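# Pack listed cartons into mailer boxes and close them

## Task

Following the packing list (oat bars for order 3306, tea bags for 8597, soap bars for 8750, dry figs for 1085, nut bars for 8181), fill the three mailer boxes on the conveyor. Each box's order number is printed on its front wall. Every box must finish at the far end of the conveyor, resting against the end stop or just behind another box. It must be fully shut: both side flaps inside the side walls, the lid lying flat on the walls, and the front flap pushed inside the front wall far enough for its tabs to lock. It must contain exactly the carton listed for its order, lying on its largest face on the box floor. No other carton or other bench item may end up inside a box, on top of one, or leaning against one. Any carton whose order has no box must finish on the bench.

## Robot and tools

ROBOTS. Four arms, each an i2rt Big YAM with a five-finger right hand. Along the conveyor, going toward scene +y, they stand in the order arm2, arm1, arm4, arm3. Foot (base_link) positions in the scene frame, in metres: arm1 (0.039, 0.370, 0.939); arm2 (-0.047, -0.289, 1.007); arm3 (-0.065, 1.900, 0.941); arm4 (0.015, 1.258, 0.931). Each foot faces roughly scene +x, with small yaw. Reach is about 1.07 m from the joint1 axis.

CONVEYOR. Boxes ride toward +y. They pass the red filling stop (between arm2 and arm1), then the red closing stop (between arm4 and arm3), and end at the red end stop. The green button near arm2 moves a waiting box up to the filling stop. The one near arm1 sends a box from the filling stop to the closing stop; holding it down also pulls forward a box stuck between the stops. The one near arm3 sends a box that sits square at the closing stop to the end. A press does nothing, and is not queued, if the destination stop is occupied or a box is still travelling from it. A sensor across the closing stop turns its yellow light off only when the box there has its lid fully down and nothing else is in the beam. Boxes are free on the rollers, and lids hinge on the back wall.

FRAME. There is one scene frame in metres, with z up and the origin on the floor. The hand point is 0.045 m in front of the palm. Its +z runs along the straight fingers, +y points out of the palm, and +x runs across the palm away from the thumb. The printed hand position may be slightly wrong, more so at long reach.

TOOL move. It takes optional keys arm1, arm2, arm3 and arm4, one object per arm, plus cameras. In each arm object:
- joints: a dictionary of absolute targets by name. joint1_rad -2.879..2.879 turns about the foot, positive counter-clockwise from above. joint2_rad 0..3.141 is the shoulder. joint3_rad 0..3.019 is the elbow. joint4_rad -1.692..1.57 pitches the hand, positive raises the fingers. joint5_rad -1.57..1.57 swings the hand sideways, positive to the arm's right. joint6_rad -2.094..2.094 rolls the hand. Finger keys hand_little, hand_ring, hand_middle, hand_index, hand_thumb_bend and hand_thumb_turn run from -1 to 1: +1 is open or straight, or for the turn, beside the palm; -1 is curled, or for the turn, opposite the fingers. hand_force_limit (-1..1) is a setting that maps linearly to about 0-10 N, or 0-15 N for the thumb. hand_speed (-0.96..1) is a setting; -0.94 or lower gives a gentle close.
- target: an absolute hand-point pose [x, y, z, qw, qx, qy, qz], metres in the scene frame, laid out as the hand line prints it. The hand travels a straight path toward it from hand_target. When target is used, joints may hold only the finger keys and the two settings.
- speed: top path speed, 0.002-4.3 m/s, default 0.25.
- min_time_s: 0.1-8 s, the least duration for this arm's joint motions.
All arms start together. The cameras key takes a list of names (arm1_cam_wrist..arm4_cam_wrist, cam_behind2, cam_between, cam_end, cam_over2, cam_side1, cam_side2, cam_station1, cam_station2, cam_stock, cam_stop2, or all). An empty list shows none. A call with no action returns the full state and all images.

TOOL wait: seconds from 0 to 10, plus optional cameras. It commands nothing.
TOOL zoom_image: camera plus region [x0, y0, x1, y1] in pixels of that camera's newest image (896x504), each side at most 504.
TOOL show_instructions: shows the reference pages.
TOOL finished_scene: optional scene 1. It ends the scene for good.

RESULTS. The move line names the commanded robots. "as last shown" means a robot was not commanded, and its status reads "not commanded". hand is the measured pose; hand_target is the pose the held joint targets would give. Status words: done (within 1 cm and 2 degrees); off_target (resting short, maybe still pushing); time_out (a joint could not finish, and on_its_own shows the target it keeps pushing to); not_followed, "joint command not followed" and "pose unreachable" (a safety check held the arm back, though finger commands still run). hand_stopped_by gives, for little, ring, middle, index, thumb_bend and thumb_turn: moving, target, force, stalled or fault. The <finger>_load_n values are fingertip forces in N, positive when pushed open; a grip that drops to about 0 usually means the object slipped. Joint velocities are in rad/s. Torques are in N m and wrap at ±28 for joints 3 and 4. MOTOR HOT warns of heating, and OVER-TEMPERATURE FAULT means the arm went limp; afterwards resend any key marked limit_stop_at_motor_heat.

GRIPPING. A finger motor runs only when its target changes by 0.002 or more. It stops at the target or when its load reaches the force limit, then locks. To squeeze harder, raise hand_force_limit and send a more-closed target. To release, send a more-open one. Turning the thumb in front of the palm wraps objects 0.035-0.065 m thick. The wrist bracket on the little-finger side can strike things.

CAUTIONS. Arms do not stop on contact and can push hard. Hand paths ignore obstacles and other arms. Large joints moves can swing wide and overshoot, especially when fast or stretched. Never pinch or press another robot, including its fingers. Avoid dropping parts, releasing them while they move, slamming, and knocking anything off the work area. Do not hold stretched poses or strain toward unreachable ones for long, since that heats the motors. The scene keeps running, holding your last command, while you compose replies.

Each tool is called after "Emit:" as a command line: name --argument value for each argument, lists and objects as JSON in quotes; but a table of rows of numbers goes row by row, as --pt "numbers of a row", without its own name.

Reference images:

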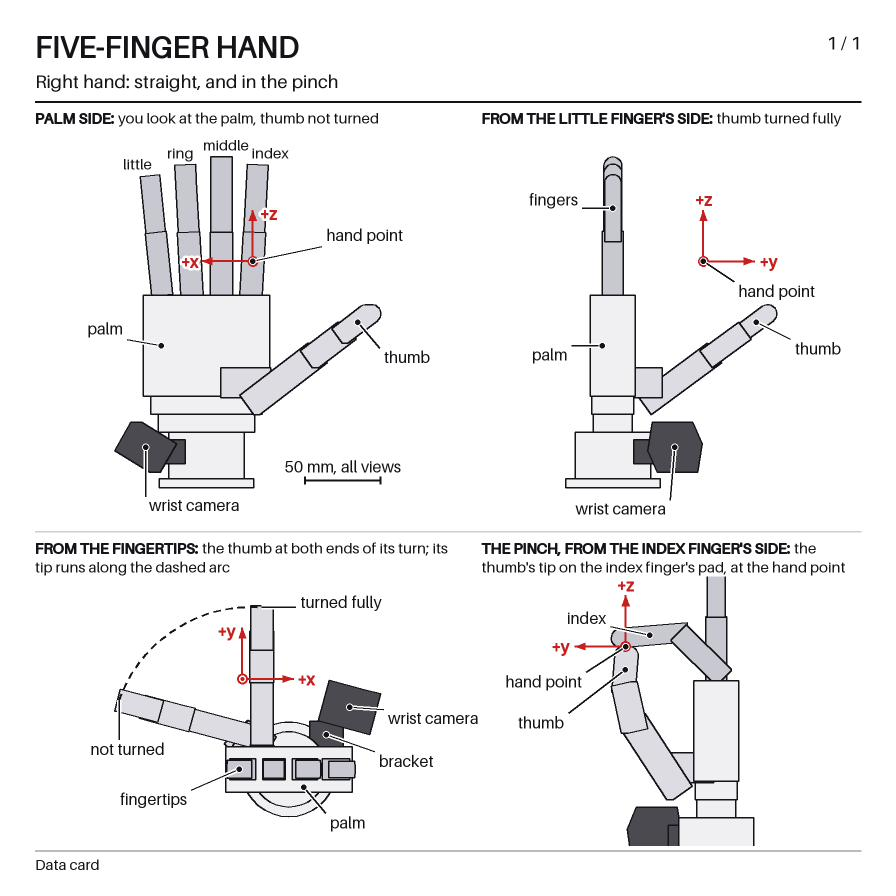

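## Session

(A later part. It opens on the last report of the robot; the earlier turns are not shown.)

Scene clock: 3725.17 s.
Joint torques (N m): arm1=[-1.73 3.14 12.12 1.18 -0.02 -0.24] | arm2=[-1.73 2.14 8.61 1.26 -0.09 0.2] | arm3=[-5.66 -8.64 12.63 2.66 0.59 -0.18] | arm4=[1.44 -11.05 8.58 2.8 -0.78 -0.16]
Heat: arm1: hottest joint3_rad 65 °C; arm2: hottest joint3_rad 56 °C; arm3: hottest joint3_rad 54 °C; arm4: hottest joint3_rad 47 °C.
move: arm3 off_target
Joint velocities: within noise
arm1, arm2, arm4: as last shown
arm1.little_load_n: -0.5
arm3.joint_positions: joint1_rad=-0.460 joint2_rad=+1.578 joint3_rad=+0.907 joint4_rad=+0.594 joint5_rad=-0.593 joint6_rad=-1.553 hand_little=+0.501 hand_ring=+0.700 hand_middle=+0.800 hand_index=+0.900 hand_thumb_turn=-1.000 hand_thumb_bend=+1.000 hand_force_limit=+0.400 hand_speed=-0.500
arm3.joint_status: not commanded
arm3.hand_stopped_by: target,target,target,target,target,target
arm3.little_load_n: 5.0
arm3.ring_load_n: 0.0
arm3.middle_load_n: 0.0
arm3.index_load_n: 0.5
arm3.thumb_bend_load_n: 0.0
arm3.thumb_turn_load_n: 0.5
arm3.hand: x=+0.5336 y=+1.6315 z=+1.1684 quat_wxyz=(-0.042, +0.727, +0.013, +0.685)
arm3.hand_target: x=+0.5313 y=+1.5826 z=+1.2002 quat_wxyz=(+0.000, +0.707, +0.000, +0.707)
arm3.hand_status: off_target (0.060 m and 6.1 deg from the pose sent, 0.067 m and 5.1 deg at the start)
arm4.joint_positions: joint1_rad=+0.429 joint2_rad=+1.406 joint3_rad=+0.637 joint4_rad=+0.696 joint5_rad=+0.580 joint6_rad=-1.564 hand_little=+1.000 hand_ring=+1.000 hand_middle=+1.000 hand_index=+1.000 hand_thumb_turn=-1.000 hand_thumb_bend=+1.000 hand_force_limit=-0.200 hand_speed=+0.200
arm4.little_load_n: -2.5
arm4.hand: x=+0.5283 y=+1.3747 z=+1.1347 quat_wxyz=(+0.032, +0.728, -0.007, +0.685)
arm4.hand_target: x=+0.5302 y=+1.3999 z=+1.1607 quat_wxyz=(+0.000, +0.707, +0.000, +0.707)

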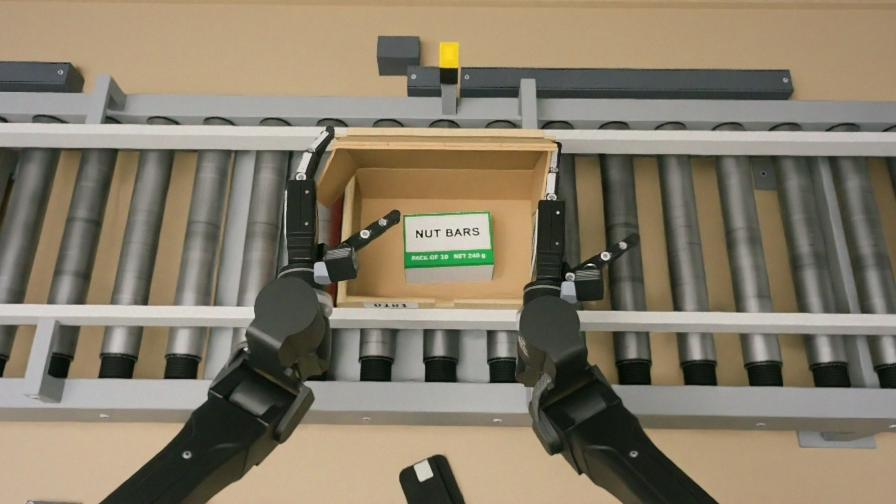

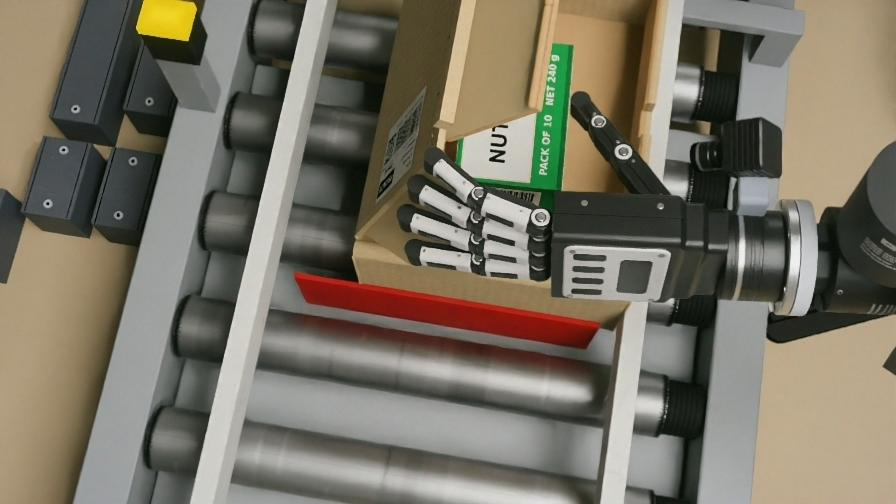

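Emit:
move --arm3 '{"joints":{"hand_middle":1.0,"hand_index":1.0,"hand_little":0.6,"hand_ring":0.9}}'

Emit:
move --arm3 '{"target":[0.525,1.555,1.19,0,0.7071,0,0.7071],"speed":0.08}' --arm4 '{"target":[0.515,1.405,1.155,0,0.7071,0,0.7071],"speed":0.06}' --cameras '["cam_over2","cam_stop2"]'

Emit:
zoom_image --camera "cam_stop2" --region '[340, 100, 660, 310]'

Scene clock: 3730.40 s.
Joint torques (N m): arm1=[-1.73 3.08 12.12 1.18 -0.02 -0.24] | arm2=[-1.61 2.14 8.61 1.25 -0.09 0.2] | arm3=[-4.84 -8.76 12.59 2.67 0.66 -0.17] | arm4=[1.44 -10.87 8.66 2.74 -0.78 -0.16]
Heat: arm1: hottest joint3_rad 65 °C; arm2: hottest joint3_rad 56 °C; arm3: hottest joint3_rad 53 °C; arm4: hottest joint3_rad 48 °C.
move: arm3 done
Joint velocities: within noise
arm1, arm2, arm4: as last shown
arm1.little_load_n: 0.0
arm2.thumb_turn_load_n: 0.5
arm3.joint_positions: joint1_rad=-0.471 joint2_rad=+1.578 joint3_rad=+0.907 joint4_rad=+0.594 joint5_rad=-0.595 joint6_rad=-1.553 hand_little=+0.601 hand_ring=+0.900 hand_middle=+1.000 hand_index=+1.000 hand_thumb_turn=-1.000 hand_thumb_bend=+1.000 hand_force_limit=+0.400 hand_speed=-0.500
arm3.joint_status: all done
arm3.hand_stopped_by: target,target,target,target,target,target
arm3.little_load_n: 5.5
arm3.ring_load_n: 0.0
arm3.middle_load_n: 0.0
arm3.index_load_n: 0.0
arm3.thumb_bend_load_n: 0.0
arm3.thumb_turn_load_n: 0.5
arm3.hand: x=+0.5307 y=+1.6254 z=+1.1685 quat_wxyz=(-0.039, +0.727, +0.009, +0.685)
arm3.hand_target: x=+0.5309 y=+1.5823 z=+1.2005 quat_wxyz=(+0.000, +0.707, +0.000, +0.707)
arm3.hand_status: not commanded
arm4.joint_positions: joint1_rad=+0.429 joint2_rad=+1.404 joint3_rad=+0.636 joint4_rad=+0.698 joint5_rad=+0.580 joint6_rad=-1.564 hand_little=+1.000 hand_ring=+1.000 hand_middle=+1.000 hand_index=+1.000 hand_thumb_turn=-1.000 hand_thumb_bend=+1.000 hand_force_limit=-0.200 hand_speed=+0.200
arm4.little_load_n: -2.0
arm4.hand: x=+0.5279 y=+1.3745 z=+1.1350 quat_wxyz=(+0.032, +0.727, -0.007, +0.686)
arm4.hand_target: x=+0.5301 y=+1.3998 z=+1.1604 quat_wxyz=(+0.000, +0.707, +0.000, +0.707)
pictures: none

Scene clock: 3731.43 s.
Joint torques (N m): arm1=[-1.73 3.14 12.14 1.18 -0.02 -0.24] | arm2=[-1.73 2.08 8.61 1.25 -0.09 0.2] | arm3=[-6.65 -7.65 12.12 2.47 0.8 -0.11] | arm4=[2.78 -10.87 7.92 2.89 -0.72 -0.15]
Heat: arm1: hottest joint3_rad 65 °C; arm2: hottest joint3_rad 56 °C; arm3: hottest joint3_rad 53 °C; arm4: hottest joint3_rad 48 °C.
move: arm3 off_target; arm4 off_target
Joint velocities: within noise
arm1, arm2: as last shown
arm2.thumb_turn_load_n: 0.0
arm3.joint_positions: joint1_rad=-0.503 joint2_rad=+1.599 joint3_rad=+0.914 joint4_rad=+0.625 joint5_rad=-0.653 joint6_rad=-1.570 hand_little=+0.601 hand_ring=+0.900 hand_middle=+1.000 hand_index=+1.000 hand_thumb_turn=-1.000 hand_thumb_bend=+1.000 hand_force_limit=+0.400 hand_speed=-0.500
arm3.joint_status: not commanded
arm3.hand_stopped_by: target,target,target,target,target,target
arm3.little_load_n: 6.5
arm3.ring_load_n: -0.5
arm3.middle_load_n: 0.0
arm3.index_load_n: 0.0
arm3.thumb_bend_load_n: 0.0
arm3.thumb_turn_load_n: 0.0
arm3.hand: x=+0.5290 y=+1.6143 z=+1.1687 quat_wxyz=(-0.040, +0.721, +0.027, +0.691)
arm3.hand_target: x=+0.5206 y=+1.5576 z=+1.1900 quat_wxyz=(+0.004, +0.707, +0.004, +0.707)
arm3.hand_status: off_target (0.063 m and 6.1 deg from the pose sent, 0.074 m and 5.7 deg at the start)
arm4.joint_positions: joint1_rad=+0.440 joint2_rad=+1.392 joint3_rad=+0.613 joint4_rad=+0.710 joint5_rad=+0.610 joint6_rad=-1.564 hand_little=+1.000 hand_ring=+1.000 hand_middle=+1.000 hand_index=+1.000 hand_thumb_turn=-1.000 hand_thumb_bend=+1.000 hand_force_limit=-0.200 hand_speed=+0.200
arm4.joint_status: not commanded
arm4.hand_stopped_by: target,target,target,target,target,target
arm4.little_load_n: -1.5
arm4.ring_load_n: -1.0
arm4.middle_load_n: 0.0
arm4.index_load_n: 0.0
arm4.thumb_bend_load_n: 0.0
arm4.thumb_turn_load_n: 0.0
arm4.hand: x=+0.5179 y=+1.3703 z=+1.1327 quat_wxyz=(+0.039, +0.726, -0.014, +0.686)
arm4.hand_target: x=+0.5151 y=+1.4035 z=+1.1554 quat_wxyz=(+0.000, +0.707, -0.001, +0.707)
arm4.hand_status: off_target (0.041 m and 5.7 deg from the pose sent, 0.039 m and 5.0 deg at the start)

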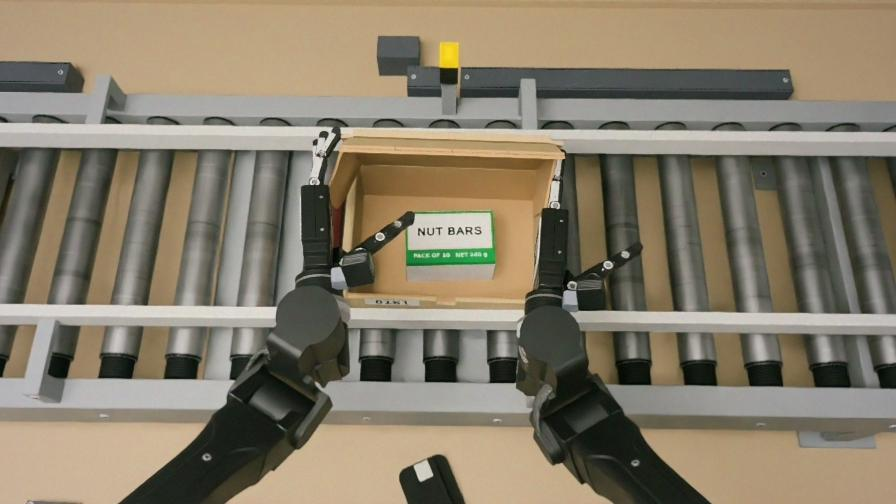

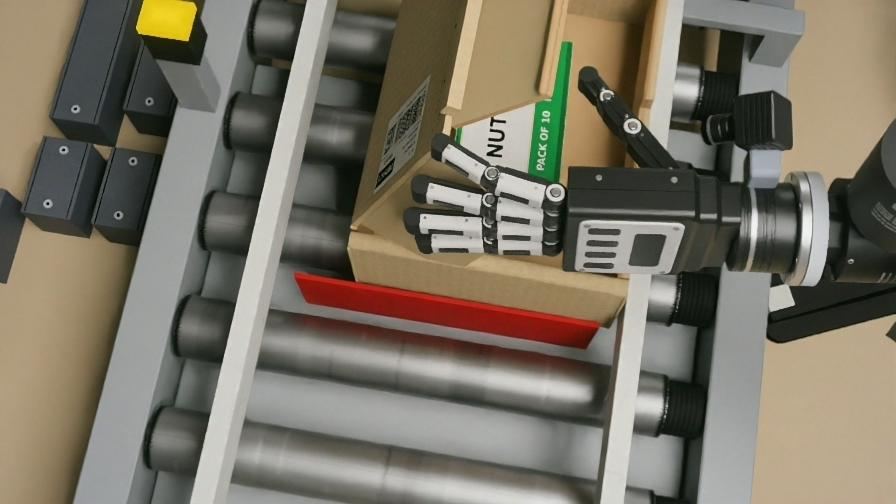

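Scaled by 1.575 from the camera's image (finer frame: 1280x720).

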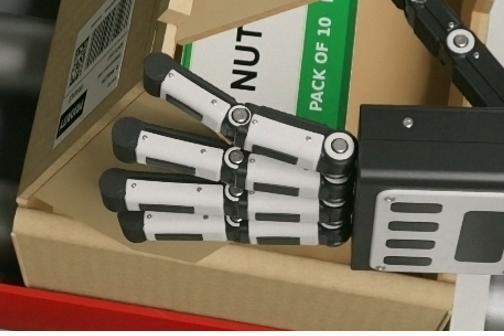

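Emit:
move --arm3 '{"joints":{"hand_middle":1.0,"hand_index":1.0,"hand_little":1.0,"hand_ring":1.0}}' --cameras '["cam_over2","cam_stop2"]'

Emit:
zoom_image --camera "cam_over2" --region '[290, 100, 600, 330]'

Scene clock: 3742.30 s.
Joint torques (N m): arm1=[-1.73 3.14 12.12 1.18 -0.02 -0.24] | arm2=[-1.73 2.2 8.58 1.26 -0.09 0.19] | arm3=[-4.37 -9.05 12.01 2.47 0.8 -0.11] | arm4=[2.08 -10.58 8.02 2.8 -0.71 -0.15]
Heat: arm1: hottest joint3_rad 65 °C; arm2: hottest joint3_rad 56 °C; arm3: hottest joint3_rad 55 °C; arm4: hottest joint3_rad 47 °C.
move: arm3 done
Joint velocities: within noise
arm1, arm2, arm4: as last shown
arm1.little_load_n: -0.5
arm2.index_load_n: 0.5
arm3.joint_positions: joint1_rad=-0.529 joint2_rad=+1.610 joint3_rad=+0.916 joint4_rad=+0.625 joint5_rad=-0.653 joint6_rad=-1.558 hand_little=+1.000 hand_ring=+1.000 hand_middle=+1.000 hand_index=+1.000 hand_thumb_turn=-1.000 hand_thumb_bend=+1.000 hand_force_limit=+0.400 hand_speed=-0.500
arm3.joint_status: all done
arm3.hand_stopped_by: target,target,target,target,target,target
arm3.little_load_n: 0.0
arm3.ring_load_n: 0.0
arm3.middle_load_n: 0.0
arm3.index_load_n: 0.0
arm3.thumb_bend_load_n: 0.0
arm3.thumb_turn_load_n: 0.5
arm3.hand: x=+0.5224 y=+1.5984 z=+1.1622 quat_wxyz=(-0.037, +0.724, +0.011, +0.688)
arm3.hand_target: x=+0.5210 y=+1.5582 z=+1.1894 quat_wxyz=(-0.001, +0.707, +0.000, +0.707)
arm3.hand_status: not commanded
arm4.joint_positions: joint1_rad=+0.451 joint2_rad=+1.390 joint3_rad=+0.611 joint4_rad=+0.713 joint5_rad=+0.610 joint6_rad=-1.564 hand_little=+1.000 hand_ring=+1.000 hand_middle=+1.000 hand_index=+1.000 hand_thumb_turn=-1.000 hand_thumb_bend=+1.000 hand_force_limit=-0.200 hand_speed=+0.200
arm4.little_load_n: -0.5
arm4.ring_load_n: -2.0
arm4.hand: x=+0.5163 y=+1.3755 z=+1.1333 quat_wxyz=(+0.035, +0.725, -0.011, +0.687)
arm4.hand_target: x=+0.5150 y=+1.4038 z=+1.1548 quat_wxyz=(+0.000, +0.707, +0.000, +0.707)

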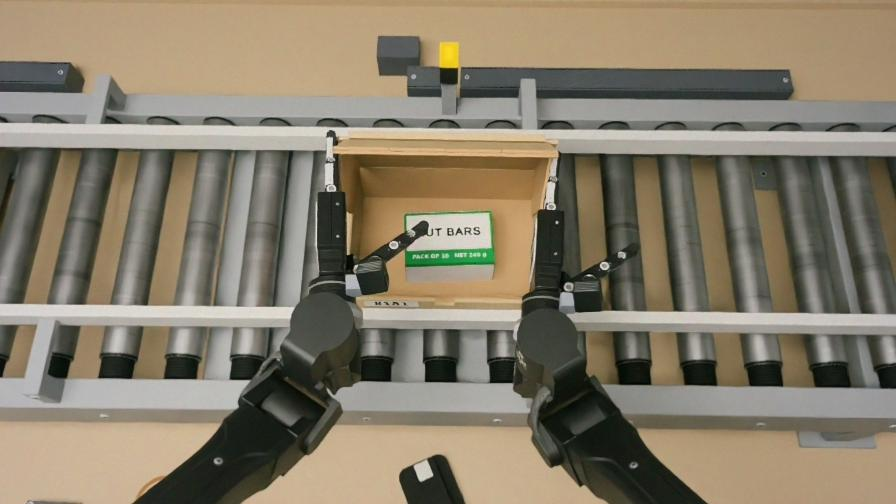

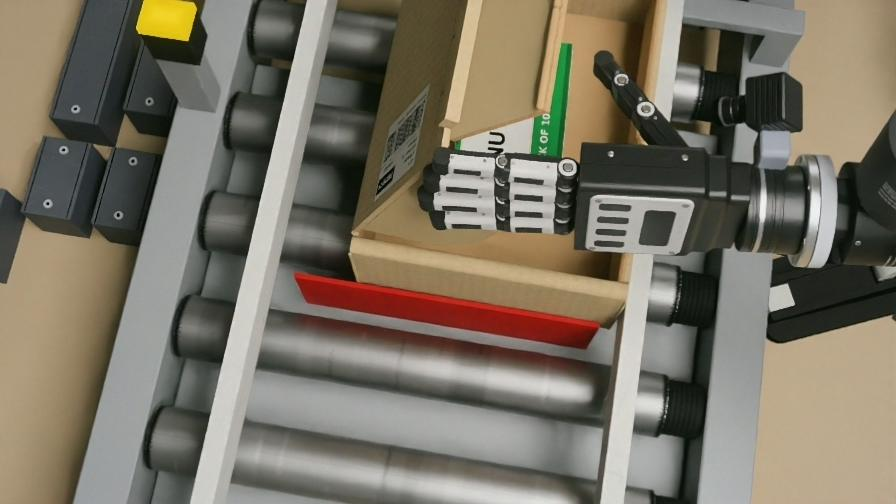

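Scaled by 1.626 from the camera's image (finer frame: 1280x720).

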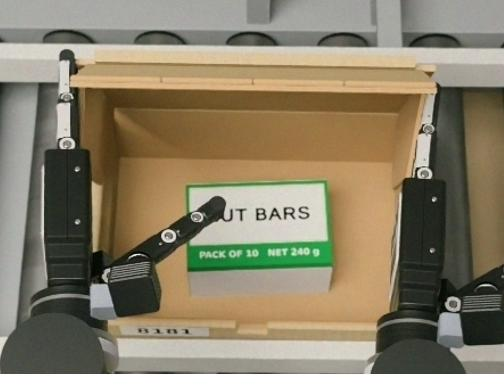

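Emit:
move --arm3 '{"joints":{"hand_little":0.5}}'

Emit:
move --arm3 '{"target":[0.50,1.55,1.185,0,0.7071,0,0.7071],"speed":0.05}' --arm4 '{"target":[0.495,1.405,1.15,0,0.7071,0,0.7071],"speed":0.05}' --cameras '["cam_over2","cam_stop2"]'

Emit:
zoom_image --camera "cam_stop2" --region '[340, 100, 660, 310]'

Scene clock: 3748.60 s.
Joint torques (N m): arm1=[-1.73 3.14 12.11 1.2 -0.02 -0.24] | arm2=[-1.73 2.2 8.61 1.26 -0.09 0.2] | arm3=[-4.6 -9 12.01 2.44 0.86 -0.11] | arm4=[2.08 -10.58 8.03 2.78 -0.74 -0.15]
Heat: arm1: hottest joint3_rad 65 °C; arm2: hottest joint3_rad 56 °C; arm3: hottest joint3_rad 55 °C; arm4: hottest joint3_rad 47 °C.
move: arm3 off_target
Joint velocities: within noise
arm1, arm2, arm4: as last shown
arm1.little_load_n: 0.0
arm2.index_load_n: 0.0
arm2.thumb_turn_load_n: 0.5
arm3.joint_positions: joint1_rad=-0.527 joint2_rad=+1.610 joint3_rad=+0.916 joint4_rad=+0.625 joint5_rad=-0.655 joint6_rad=-1.558 hand_little=+0.960 hand_ring=+1.000 hand_middle=+1.000 hand_index=+1.000 hand_thumb_turn=-1.000 hand_thumb_bend=+1.000 hand_force_limit=+0.400 hand_speed=-0.500
arm3.joint_status: hand_little off_target (ended at +0.960, target +0.500)
arm3.hand_stopped_by: force,target,target,target,target,target
arm3.little_load_n: 4.5
arm3.ring_load_n: 0.0
arm3.middle_load_n: 0.0
arm3.index_load_n: 0.0
arm3.thumb_bend_load_n: 0.0
arm3.thumb_turn_load_n: 0.0
arm3.hand: x=+0.5229 y=+1.5996 z=+1.1622 quat_wxyz=(-0.038, +0.724, +0.012, +0.688)
arm3.hand_target: x=+0.5210 y=+1.5583 z=+1.1893 quat_wxyz=(-0.001, +0.707, +0.000, +0.707)
arm3.hand_status: not commanded
arm4.hand_target: x=+0.5151 y=+1.4040 z=+1.1548 quat_wxyz=(+0.000, +0.707, +0.000, +0.707)
pictures: none

Scene clock: 3749.60 s.
Joint torques (N m): arm1=[-1.73 3.14 12.12 1.18 -0.02 -0.24] | arm2=[-1.79 2.08 8.59 1.25 -0.09 0.2] | arm3=[-6.07 -10.52 8.55 2.82 0.59 -0.12] | arm4=[3.08 -10.17 7.72 2.73 -0.7 -0.15]
Heat: arm1: hottest joint3_rad 65 °C; arm2: hottest joint3_rad 56 °C; arm3: hottest joint3_rad 55 °C; arm4: hottest joint3_rad 47 °C.
move: arm3 off_target; arm4 off_target
Joint velocities: within noise
arm1, arm2: as last shown
arm2.thumb_turn_load_n: 0.0
arm3.joint_positions: joint1_rad=-0.547 joint2_rad=+1.610 joint3_rad=+0.916 joint4_rad=+0.637 joint5_rad=-0.684 joint6_rad=-1.558 hand_little=+0.960 hand_ring=+1.000 hand_middle=+1.000 hand_index=+1.000 hand_thumb_turn=-1.000 hand_thumb_bend=+1.000 hand_force_limit=+0.400 hand_speed=-0.500
arm3.joint_status: not commanded
arm3.hand_stopped_by: force,target,target,target,target,target
arm3.little_load_n: 3.5
arm3.ring_load_n: 0.0
arm3.middle_load_n: 0.0
arm3.index_load_n: 0.0
arm3.thumb_bend_load_n: 0.0
arm3.thumb_turn_load_n: 0.5
arm3.hand: x=+0.5186 y=+1.5934 z=+1.1656 quat_wxyz=(-0.039, +0.720, +0.018, +0.692)
arm3.hand_target: x=+0.4997 y=+1.5515 z=+1.1848 quat_wxyz=(+0.000, +0.707, +0.000, +0.707)
arm3.hand_status: off_target (0.051 m and 5.5 deg from the pose sent, 0.059 m and 5.4 deg at the start)
arm4.joint_positions: joint1_rad=+0.475 joint2_rad=+1.356 joint3_rad=+0.567 joint4_rad=+0.730 joint5_rad=+0.642 joint6_rad=-1.564 hand_little=+1.000 hand_ring=+1.000 hand_middle=+1.000 hand_index=+1.000 hand_thumb_turn=-1.000 hand_thumb_bend=+1.000 hand_force_limit=-0.200 hand_speed=+0.200
arm4.joint_status: not commanded
arm4.hand_stopped_by: target,target,target,target,target,target
arm4.little_load_n: -3.0
arm4.ring_load_n: -1.5
arm4.middle_load_n: 0.0
arm4.index_load_n: 0.0
arm4.thumb_bend_load_n: 0.0
arm4.thumb_turn_load_n: 0.0
arm4.hand: x=+0.4979 y=+1.3732 z=+1.1316 quat_wxyz=(+0.037, +0.723, -0.014, +0.690)
arm4.hand_target: x=+0.4947 y=+1.4034 z=+1.1498 quat_wxyz=(+0.001, +0.707, +0.000, +0.707)
arm4.hand_status: off_target (0.037 m and 5.3 deg from the pose sent, 0.040 m and 5.2 deg at the start)

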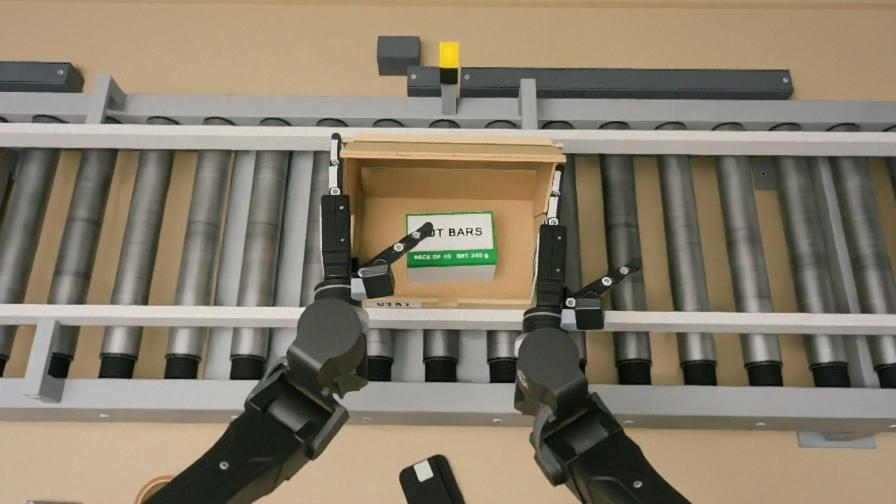

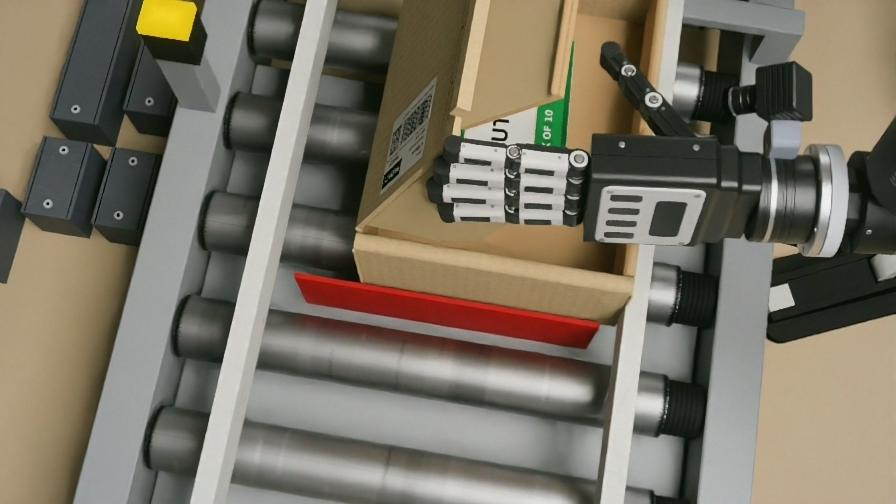

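Scaled by 1.575 from the camera's image (finer frame: 1280x720).

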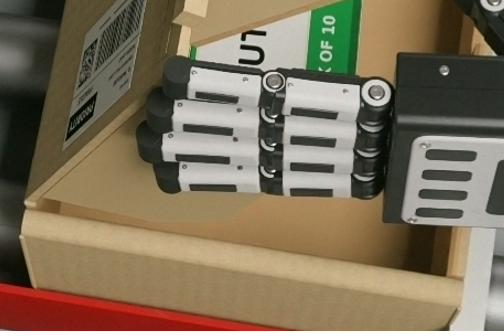

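Emit:
move --arm3 '{"target":[0.475,1.55,1.17,0,0.7071,0,0.7071],"speed":0.05}' --arm4 '{"target":[0.472,1.405,1.14,0,0.7071,0,0.7071],"speed":0.05}'

Emit:
move --arm3 '{"target":[0.45,1.55,1.16,0,0.7071,0,0.7071],"speed":0.05}' --arm4 '{"target":[0.45,1.405,1.135,0,0.7071,0,0.7071],"speed":0.05}' --cameras '["cam_over2","cam_stop2"]'

Emit:
zoom_image --camera "cam_stop2" --region '[340, 100, 660, 310]'

Scene clock: 3756.47 s.
Joint torques (N m): arm1=[-1.73 3.08 12.14 1.2 -0.03 -0.24] | arm2=[-1.67 2.08 8.61 1.28 -0.09 0.2] | arm3=[-6.42 -10.52 7.5 2.48 0.72 -0.12] | arm4=[2.43 -9.47 7.58 2.85 -0.73 -0.15]
Heat: arm1: hottest joint3_rad 65 °C; arm2: hottest joint3_rad 56 °C; arm3: hottest joint3_rad 54 °C; arm4: hottest joint3_rad 47 °C.
move: arm3 off_target; arm4 off_target
Joint velocities: within noise
arm1, arm2: as last shown
arm3.joint_positions: joint1_rad=-0.577 joint2_rad=+1.601 joint3_rad=+0.854 joint4_rad=+0.697 joint5_rad=-0.721 joint6_rad=-1.558 hand_little=+0.960 hand_ring=+1.000 hand_middle=+1.000 hand_index=+1.000 hand_thumb_turn=-1.000 hand_thumb_bend=+1.000 hand_force_limit=+0.400 hand_speed=-0.500
arm3.joint_status: not commanded
arm3.hand_stopped_by: force,target,target,target,target,target
arm3.little_load_n: 5.0
arm3.ring_load_n: 0.0
arm3.middle_load_n: 0.0
arm3.index_load_n: 0.0
arm3.thumb_bend_load_n: 0.0
arm3.thumb_turn_load_n: 0.0
arm3.hand: x=+0.4979 y=+1.5931 z=+1.1534 quat_wxyz=(-0.041, +0.718, +0.022, +0.695)
arm3.hand_target: x=+0.4749 y=+1.5517 z=+1.1695 quat_wxyz=(-0.001, +0.707, +0.000, +0.707)
arm3.hand_status: off_target (0.052 m and 5.6 deg from the pose sent, 0.062 m and 5.5 deg at the start)
arm4.joint_positions: joint1_rad=+0.515 joint2_rad=+1.337 joint3_rad=+0.507 joint4_rad=+0.761 joint5_rad=+0.682 joint6_rad=-1.564 hand_little=+1.000 hand_ring=+1.000 hand_middle=+1.000 hand_index=+1.000 hand_thumb_turn=-1.000 hand_thumb_bend=+1.000 hand_force_limit=-0.200 hand_speed=+0.200
arm4.joint_status: not commanded
arm4.hand_stopped_by: target,target,target,target,target,target
arm4.little_load_n: -2.0
arm4.ring_load_n: -3.5
arm4.middle_load_n: 0.0
arm4.index_load_n: 0.0
arm4.thumb_bend_load_n: 0.0
arm4.thumb_turn_load_n: 0.5
arm4.hand: x=+0.4746 y=+1.3737 z=+1.1194 quat_wxyz=(+0.039, +0.725, -0.011, +0.687)
arm4.hand_target: x=+0.4725 y=+1.4037 z=+1.1401 quat_wxyz=(+0.000, +0.707, +0.000, +0.707)
arm4.hand_status: off_target (0.038 m and 5.6 deg from the pose sent, 0.042 m and 5.3 deg at the start)
pictures: none

Scene clock: 3757.57 s.
Joint torques (N m): arm1=[-1.73 3.14 12.12 1.2 -0.02 -0.24] | arm2=[-1.67 2.14 8.59 1.26 -0.09 0.2] | arm3=[-6.24 -10.05 7.15 2.73 0.72 -0.07] | arm4=[2.73 -8.94 7.87 2.97 -0.74 -0.15]
Heat: arm1: hottest joint3_rad 65 °C; arm2: hottest joint3_rad 56 °C; arm3: hottest joint3_rad 53 °C; arm4: hottest joint3_rad 47 °C.
move: arm3 off_target; arm4 off_target
Joint velocities: within noise
arm1.joint_positions: joint1_rad=+0.333 joint2_rad=+0.555 joint3_rad=+1.383 joint4_rad=-1.366 joint5_rad=+0.005 joint6_rad=-0.964 hand_little=+1.000 hand_ring=+1.000 hand_middle=+1.000 hand_index=+1.000 hand_thumb_turn=+1.000 hand_thumb_bend=+1.000 hand_force_limit=+0.000 hand_speed=-0.800
arm1.joint_status: not commanded
arm1.hand_stopped_by: target,target,target,target,target,target
arm1.little_load_n: 0.0
arm1.ring_load_n: 0.0
arm1.middle_load_n: 0.0
arm1.index_load_n: 0.0
arm1.thumb_bend_load_n: 0.0
arm1.thumb_turn_load_n: 0.0
arm1.hand: x=+0.2210 y=+0.4245 z=+1.4221 quat_wxyz=(-0.246, +0.864, -0.069, +0.435)
arm1.hand_target: x=+0.2175 y=+0.4188 z=+1.4390 quat_wxyz=(-0.244, +0.857, -0.067, +0.448)
arm1.hand_status: not commanded
arm2.joint_positions: joint1_rad=+0.331 joint2_rad=+0.608 joint3_rad=+1.351 joint4_rad=-1.325 joint5_rad=-0.101 joint6_rad=-1.001 hand_little=+1.000 hand_ring=+1.000 hand_middle=+1.000 hand_index=+1.000 hand_thumb_turn=-1.000 hand_thumb_bend=+1.000 hand_force_limit=-0.300 hand_speed=-0.850
arm2.joint_status: not commanded
arm2.hand_stopped_by: target,target,target,target,target,target
arm2.little_load_n: 0.0
arm2.ring_load_n: 0.0
arm2.middle_load_n: 0.0
arm2.index_load_n: 0.0
arm2.thumb_bend_load_n: 0.0
arm2.thumb_turn_load_n: 0.5
arm2.hand: x=+0.1762 y=-0.2476 z=+1.4704 quat_wxyz=(-0.231, +0.872, -0.116, +0.416)
arm2.hand_target: x=+0.1713 y=-0.2494 z=+1.4815 quat_wxyz=(-0.235, +0.868, -0.124, +0.419)
arm2.hand_status: not commanded
arm3.joint_positions: joint1_rad=-0.613 joint2_rad=+1.581 joint3_rad=+0.795 joint4_rad=+0.737 joint5_rad=-0.757 joint6_rad=-1.575 hand_little=+0.960 hand_ring=+1.000 hand_middle=+1.000 hand_index=+1.000 hand_thumb_turn=-1.000 hand_thumb_bend=+1.000 hand_force_limit=+0.400 hand_speed=-0.500
arm3.joint_status: not commanded
arm3.hand_stopped_by: force,target,target,target,target,target
arm3.little_load_n: 9.5
arm3.ring_load_n: 0.0
arm3.middle_load_n: 0.0
arm3.index_load_n: 0.0
arm3.thumb_bend_load_n: 0.0
arm3.thumb_turn_load_n: 0.5
arm3.hand: x=+0.4738 y=+1.5904 z=+1.1449 quat_wxyz=(-0.036, +0.717, +0.027, +0.695)
arm3.hand_target: x=+0.4504 y=+1.5511 z=+1.1605 quat_wxyz=(+0.004, +0.707, +0.004, +0.707)
arm3.hand_status: off_target (0.049 m and 5.4 deg from the pose sent, 0.065 m and 5.6 deg at the start)
arm4.joint_positions: joint1_rad=+0.561 joint2_rad=+1.303 joint3_rad=+0.453 joint4_rad=+0.772 joint5_rad=+0.725 joint6_rad=-1.564 hand_little=+1.000 hand_ring=+0.999 hand_middle=+1.000 hand_index=+1.000 hand_thumb_turn=-1.000 hand_thumb_bend=+1.000 hand_force_limit=-0.200 hand_speed=+0.200
arm4.joint_status: not commanded
arm4.hand_stopped_by: target,target,target,target,target,target
arm4.little_load_n: 0.0
arm4.ring_load_n: -6.5
arm4.middle_load_n: 0.0
arm4.index_load_n: 0.0
arm4.thumb_bend_load_n: 0.0
arm4.thumb_turn_load_n: 0.0
arm4.hand: x=+0.4508 y=+1.3749 z=+1.1122 quat_wxyz=(+0.041, +0.727, -0.007, +0.685)
arm4.hand_target: x=+0.4502 y=+1.4043 z=+1.1353 quat_wxyz=(-0.001, +0.707, +0.000, +0.707)
arm4.hand_status: off_target (0.038 m and 5.9 deg from the pose sent, 0.043 m and 5.6 deg at the start)

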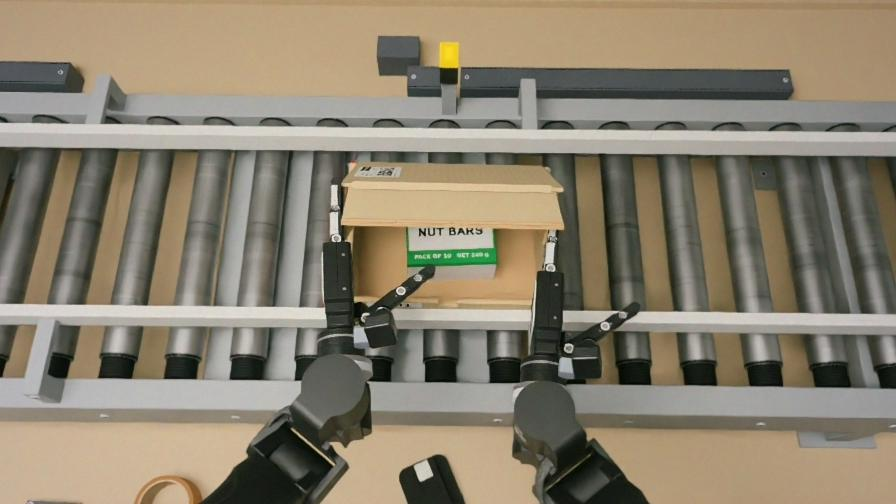

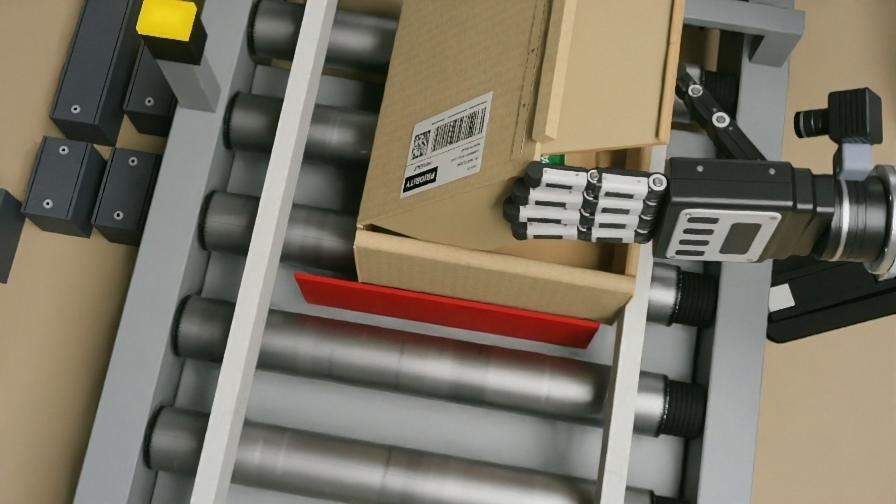

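Scaled by 1.575 from the camera's image (finer frame: 1280x720).

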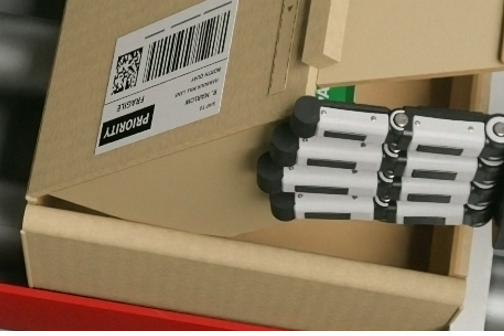

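Emit:
move --arm3 '{"target":[0.43,1.555,1.15,0,0.7071,0,0.7071],"speed":0.05}' --arm4 '{"target":[0.43,1.405,1.13,0,0.7071,0,0.7071],"speed":0.05}'

Emit:
move --arm3 '{"target":[0.41,1.56,1.14,0,0.7071,0,0.7071],"speed":0.05}' --arm4 '{"target":[0.41,1.405,1.128,0,0.7071,0,0.7071],"speed":0.05}' --cameras '["cam_over2","cam_stop2","cam_side2"]'

Emit:
zoom_image --camera "cam_stop2" --region '[340, 100, 660, 310]'

Scene clock: 3763.27 s.
Joint torques (N m): arm1=[-1.73 3.14 12.12 1.18 -0.02 -0.24] | arm2=[-1.67 2.14 8.59 1.28 -0.08 0.2] | arm3=[-5.71 -9.29 6.82 2.5 0.71 0.05] | arm4=[2.61 -8.23 7.68 2.97 -0.76 -0.14]
Heat: arm1: hottest joint3_rad 65 °C; arm2: hottest joint3_rad 56 °C; arm3: hottest joint3_rad 53 °C; arm4: hottest joint3_rad 47 °C.
move: arm3 off_target; arm4 off_target
Joint velocities: within noise
arm1, arm2: as last shown
arm2.middle_load_n: 0.5
arm3.joint_positions: joint1_rad=-0.641 joint2_rad=+1.556 joint3_rad=+0.736 joint4_rad=+0.781 joint5_rad=-0.780 joint6_rad=-1.575 hand_little=+0.960 hand_ring=+1.000 hand_middle=+1.000 hand_index=+1.000 hand_thumb_turn=-1.000 hand_thumb_bend=+1.000 hand_force_limit=+0.400 hand_speed=-0.500
arm3.joint_status: not commanded
arm3.hand_stopped_by: force,target,target,target,target,target
arm3.little_load_n: 10.0
arm3.ring_load_n: 0.0
arm3.middle_load_n: 0.0
arm3.index_load_n: 0.0
arm3.thumb_bend_load_n: 0.0
arm3.thumb_turn_load_n: 0.0
arm3.hand: x=+0.4521 y=+1.5917 z=+1.1403 quat_wxyz=(-0.032, +0.714, +0.028, +0.699)
arm3.hand_target: x=+0.4304 y=+1.5568 z=+1.1503 quat_wxyz=(+0.000, +0.707, +0.000, +0.707)
arm3.hand_status: off_target (0.044 m and 5.0 deg from the pose sent, 0.056 m and 5.4 deg at the start)
arm4.joint_positions: joint1_rad=+0.604 joint2_rad=+1.274 joint3_rad=+0.412 joint4_rad=+0.784 joint5_rad=+0.770 joint6_rad=-1.564 hand_little=+1.000 hand_ring=+0.999 hand_middle=+1.000 hand_index=+1.000 hand_thumb_turn=-1.000 hand_thumb_bend=+1.000 hand_force_limit=-0.200 hand_speed=+0.200
arm4.joint_status: not commanded
arm4.hand_stopped_by: target,target,target,target,target,target
arm4.little_load_n: 0.0
arm4.ring_load_n: -7.0
arm4.middle_load_n: 0.0
arm4.index_load_n: 0.0
arm4.thumb_bend_load_n: 0.5
arm4.thumb_turn_load_n: 0.5
arm4.hand: x=+0.4311 y=+1.3755 z=+1.1086 quat_wxyz=(+0.043, +0.726, -0.007, +0.686)
arm4.hand_target: x=+0.4301 y=+1.4043 z=+1.1297 quat_wxyz=(+0.000, +0.708, +0.001, +0.707)
arm4.hand_status: off_target (0.036 m and 5.9 deg from the pose sent, 0.041 m and 5.9 deg at the start)
pictures: none

Scene clock: 3764.33 s.
Joint torques (N m): arm1=[-1.67 3.14 12.12 1.18 -0.03 -0.24] | arm2=[-1.67 2.14 8.59 1.25 -0.09 0.19] | arm3=[-5.48 -8.64 6.34 2.41 0.6 0.04] | arm4=[1.73 -7.82 7.69 2.93 -0.57 -0.14]
Heat: arm1: hottest joint3_rad 65 °C; arm2: hottest joint3_rad 56 °C; arm3: hottest joint3_rad 52 °C; arm4: hottest joint3_rad 46 °C.
move: arm3 off_target; arm4 off_target
Joint velocities: within noise
arm1, arm2: as last shown
arm1.ring_load_n: -0.5
arm2.middle_load_n: 0.0
arm3.joint_positions: joint1_rad=-0.672 joint2_rad=+1.541 joint3_rad=+0.683 joint4_rad=+0.823 joint5_rad=-0.802 joint6_rad=-1.575 hand_little=+0.960 hand_ring=+1.000 hand_middle=+1.000 hand_index=+1.000 hand_thumb_turn=-1.000 hand_thumb_bend=+1.000 hand_force_limit=+0.400 hand_speed=-0.500
arm3.joint_status: not commanded
arm3.hand_stopped_by: force,target,target,target,target,target
arm3.little_load_n: 9.0
arm3.ring_load_n: 0.0
arm3.middle_load_n: 0.0
arm3.index_load_n: 0.0
arm3.thumb_bend_load_n: 0.0
arm3.thumb_turn_load_n: 0.0
arm3.hand: x=+0.4309 y=+1.5910 z=+1.1321 quat_wxyz=(-0.028, +0.713, +0.025, +0.700)
arm3.hand_target: x=+0.4102 y=+1.5603 z=+1.1402 quat_wxyz=(+0.000, +0.707, -0.001, +0.707)
arm3.hand_status: off_target (0.038 m and 4.5 deg from the pose sent, 0.053 m and 5.0 deg at the start)
arm4.joint_positions: joint1_rad=+0.661 joint2_rad=+1.237 joint3_rad=+0.373 joint4_rad=+0.784 joint5_rad=+0.811 joint6_rad=-1.564 hand_little=+1.000 hand_ring=+1.000 hand_middle=+1.000 hand_index=+1.000 hand_thumb_turn=-1.000 hand_thumb_bend=+1.000 hand_force_limit=-0.200 hand_speed=+0.200
arm4.joint_status: not commanded
arm4.hand_stopped_by: target,target,target,target,target,target
arm4.little_load_n: 0.0
arm4.ring_load_n: 0.0
arm4.middle_load_n: -5.0
arm4.index_load_n: 0.0
arm4.thumb_bend_load_n: 0.0
arm4.thumb_turn_load_n: 0.5
arm4.hand: x=+0.4105 y=+1.3810 z=+1.1065 quat_wxyz=(+0.039, +0.726, +0.000, +0.687)
arm4.hand_target: x=+0.4104 y=+1.4040 z=+1.1277 quat_wxyz=(+0.000, +0.707, +0.000, +0.707)
arm4.hand_status: off_target (0.032 m and 5.4 deg from the pose sent, 0.041 m and 5.9 deg at the start)
pictures: cam_over2, cam_side2, cam_stop2

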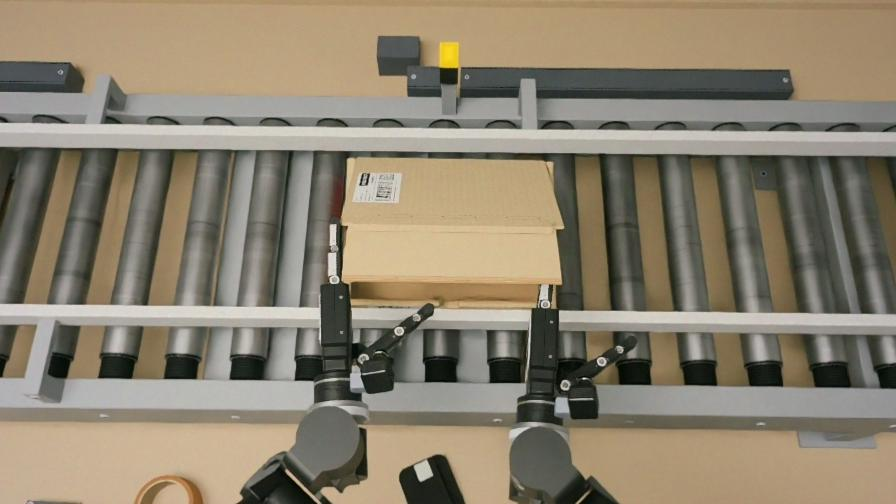

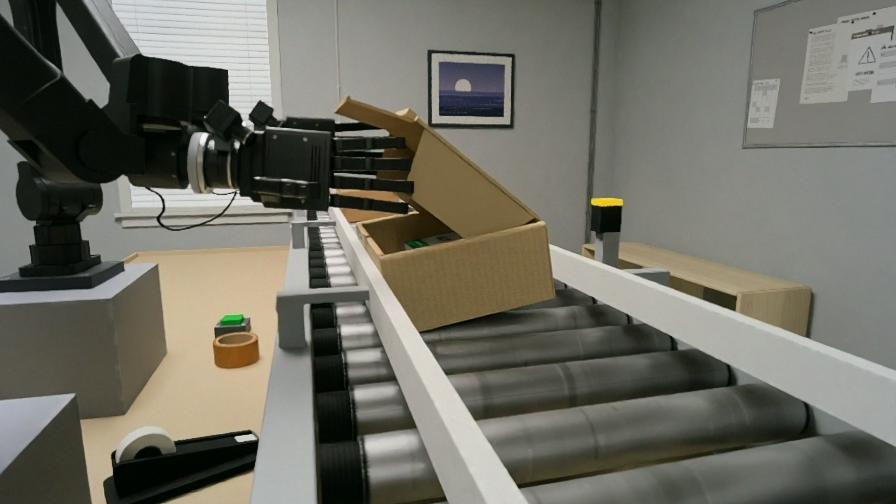

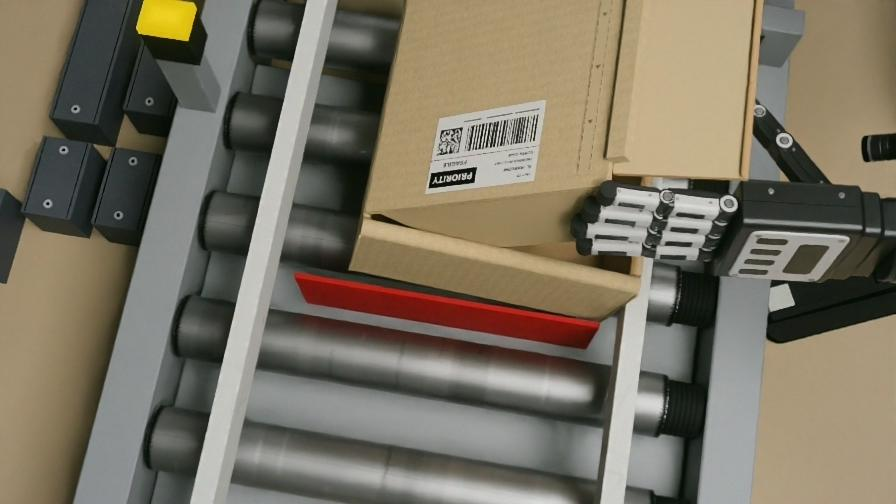

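Scaled by 1.575 from the camera's image (finer frame: 1280x720).

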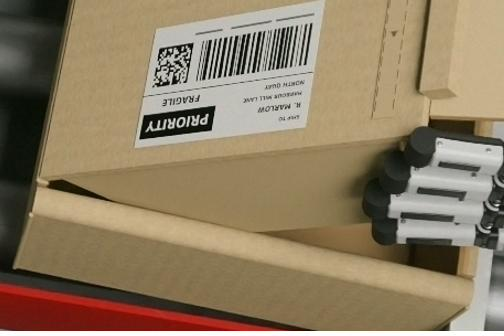

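Emit:
move --arm3 '{"target":[0.34,1.60,1.15,0,0.7071,0,0.7071],"speed":0.08}' --arm4 '{"target":[0.34,1.37,1.14,0,0.7071,0,0.7071],"speed":0.08}' --cameras '["cam_over2","cam_stop2","cam_side2","cam_station2"]'

Emit:
zoom_image --camera "cam_stop2" --region '[340, 100, 660, 310]'

Scene clock: 3772.17 s.
Joint torques (N m): arm1=[-1.67 3.14 12.12 1.2 -0.02 -0.24] | arm2=[-1.73 2.2 8.61 1.26 -0.09 0.19] | arm3=[-1.38 -6.18 6.38 1.13 -0.24 0.01] | arm4=[0.03 -3.37 7.83 1.03 0.08 -0.21]
Heat: arm1: hottest joint3_rad 65 °C; arm2: hottest joint3_rad 56 °C; arm3: hottest joint3_rad 51 °C; arm4: hottest joint3_rad 46 °C.
move: arm3 done; arm4 done
Joint velocities: within noise
arm1, arm2: as last shown
arm3.joint_positions: joint1_rad=-0.788 joint2_rad=+1.323 joint3_rad=+0.497 joint4_rad=+0.824 joint5_rad=-0.836 joint6_rad=-1.559 hand_little=+0.960 hand_ring=+1.000 hand_middle=+1.000 hand_index=+1.000 hand_thumb_turn=-1.000 hand_thumb_bend=+1.000 hand_force_limit=+0.400 hand_speed=-0.500
arm3.joint_status: not commanded
arm3.hand_stopped_by: force,target,target,target,target,target
arm3.little_load_n: 0.0
arm3.ring_load_n: 0.0
arm3.middle_load_n: 0.0
arm3.index_load_n: 0.0
arm3.thumb_bend_load_n: 0.0
arm3.thumb_turn_load_n: 0.0
arm3.hand: x=+0.3446 y=+1.5972 z=+1.1504 quat_wxyz=(+0.004, +0.705, -0.002, +0.709)
arm3.hand_target: x=+0.3398 y=+1.5967 z=+1.1499 quat_wxyz=(+0.000, +0.706, -0.009, +0.708)
arm3.hand_status: done (0.005 m and 0.6 deg from the pose sent, 0.093 m and 4.5 deg at the start)
arm4.joint_positions: joint1_rad=+0.810 joint2_rad=+0.896 joint3_rad=+0.246 joint4_rad=+0.650 joint5_rad=+0.903 joint6_rad=-1.564 hand_little=+1.000 hand_ring=+1.000 hand_middle=+1.000 hand_index=+1.000 hand_thumb_turn=-1.000 hand_thumb_bend=+1.000 hand_force_limit=-0.200 hand_speed=+0.200
arm4.joint_status: not commanded
arm4.hand_stopped_by: target,target,target,target,target,target
arm4.little_load_n: 0.0
arm4.ring_load_n: 0.0
arm4.middle_load_n: 0.0
arm4.index_load_n: 0.0
arm4.thumb_bend_load_n: 0.0
arm4.thumb_turn_load_n: 0.0
arm4.hand: x=+0.3434 y=+1.3694 z=+1.1368 quat_wxyz=(-0.001, +0.707, +0.000, +0.708)
arm4.hand_target: x=+0.3416 y=+1.3731 z=+1.1402 quat_wxyz=(-0.004, +0.706, +0.005, +0.708)
arm4.hand_status: done (0.005 m and 0.2 deg from the pose sent, 0.079 m and 5.4 deg at the start)
pictures: cam_over2, cam_side2, cam_station2, cam_stop2

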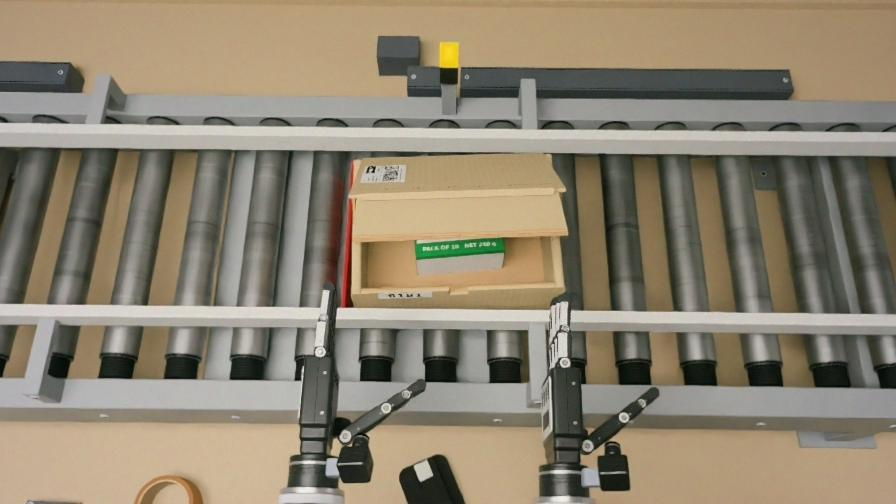

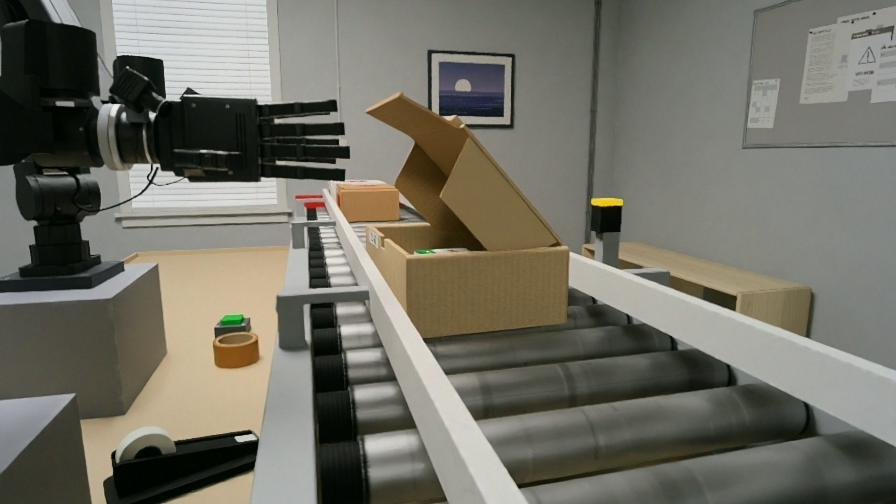

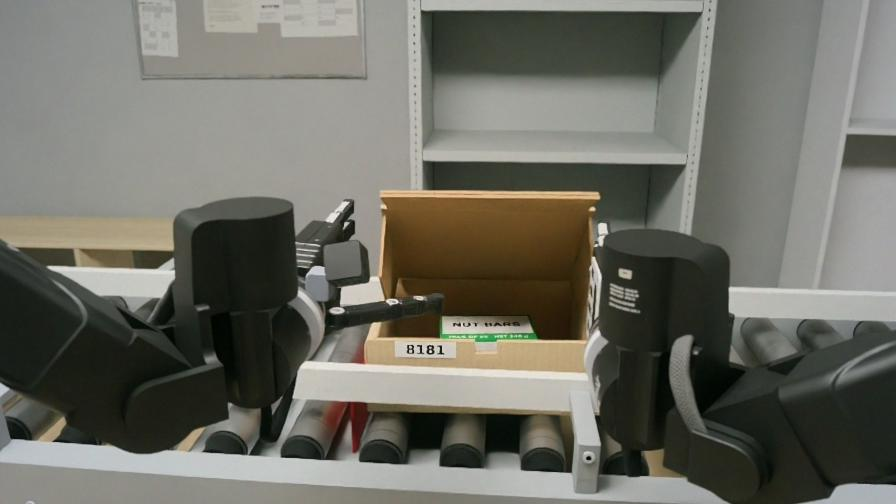

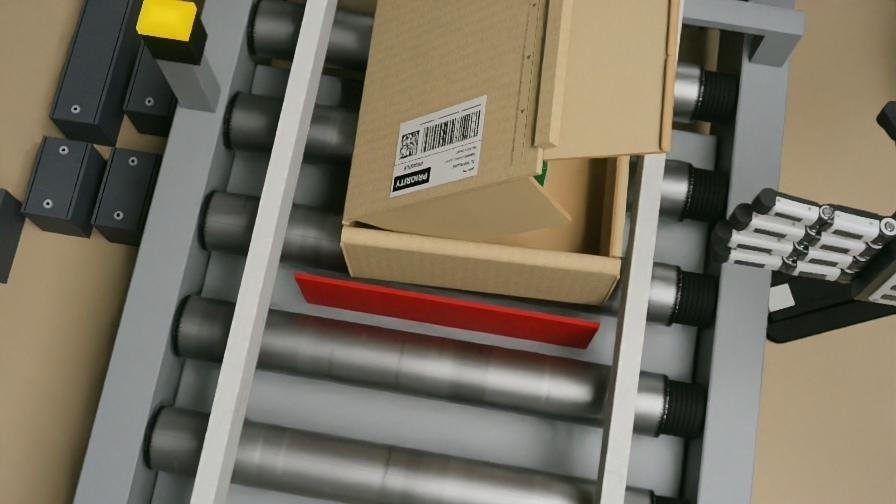

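Scaled by 1.575 from the camera's image (finer frame: 1280x720).

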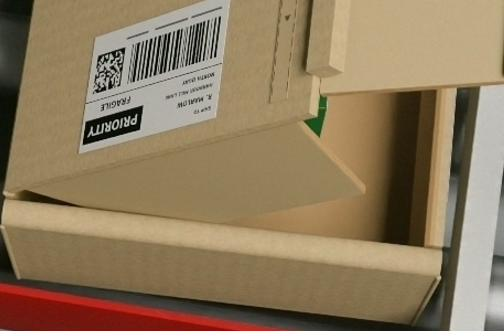

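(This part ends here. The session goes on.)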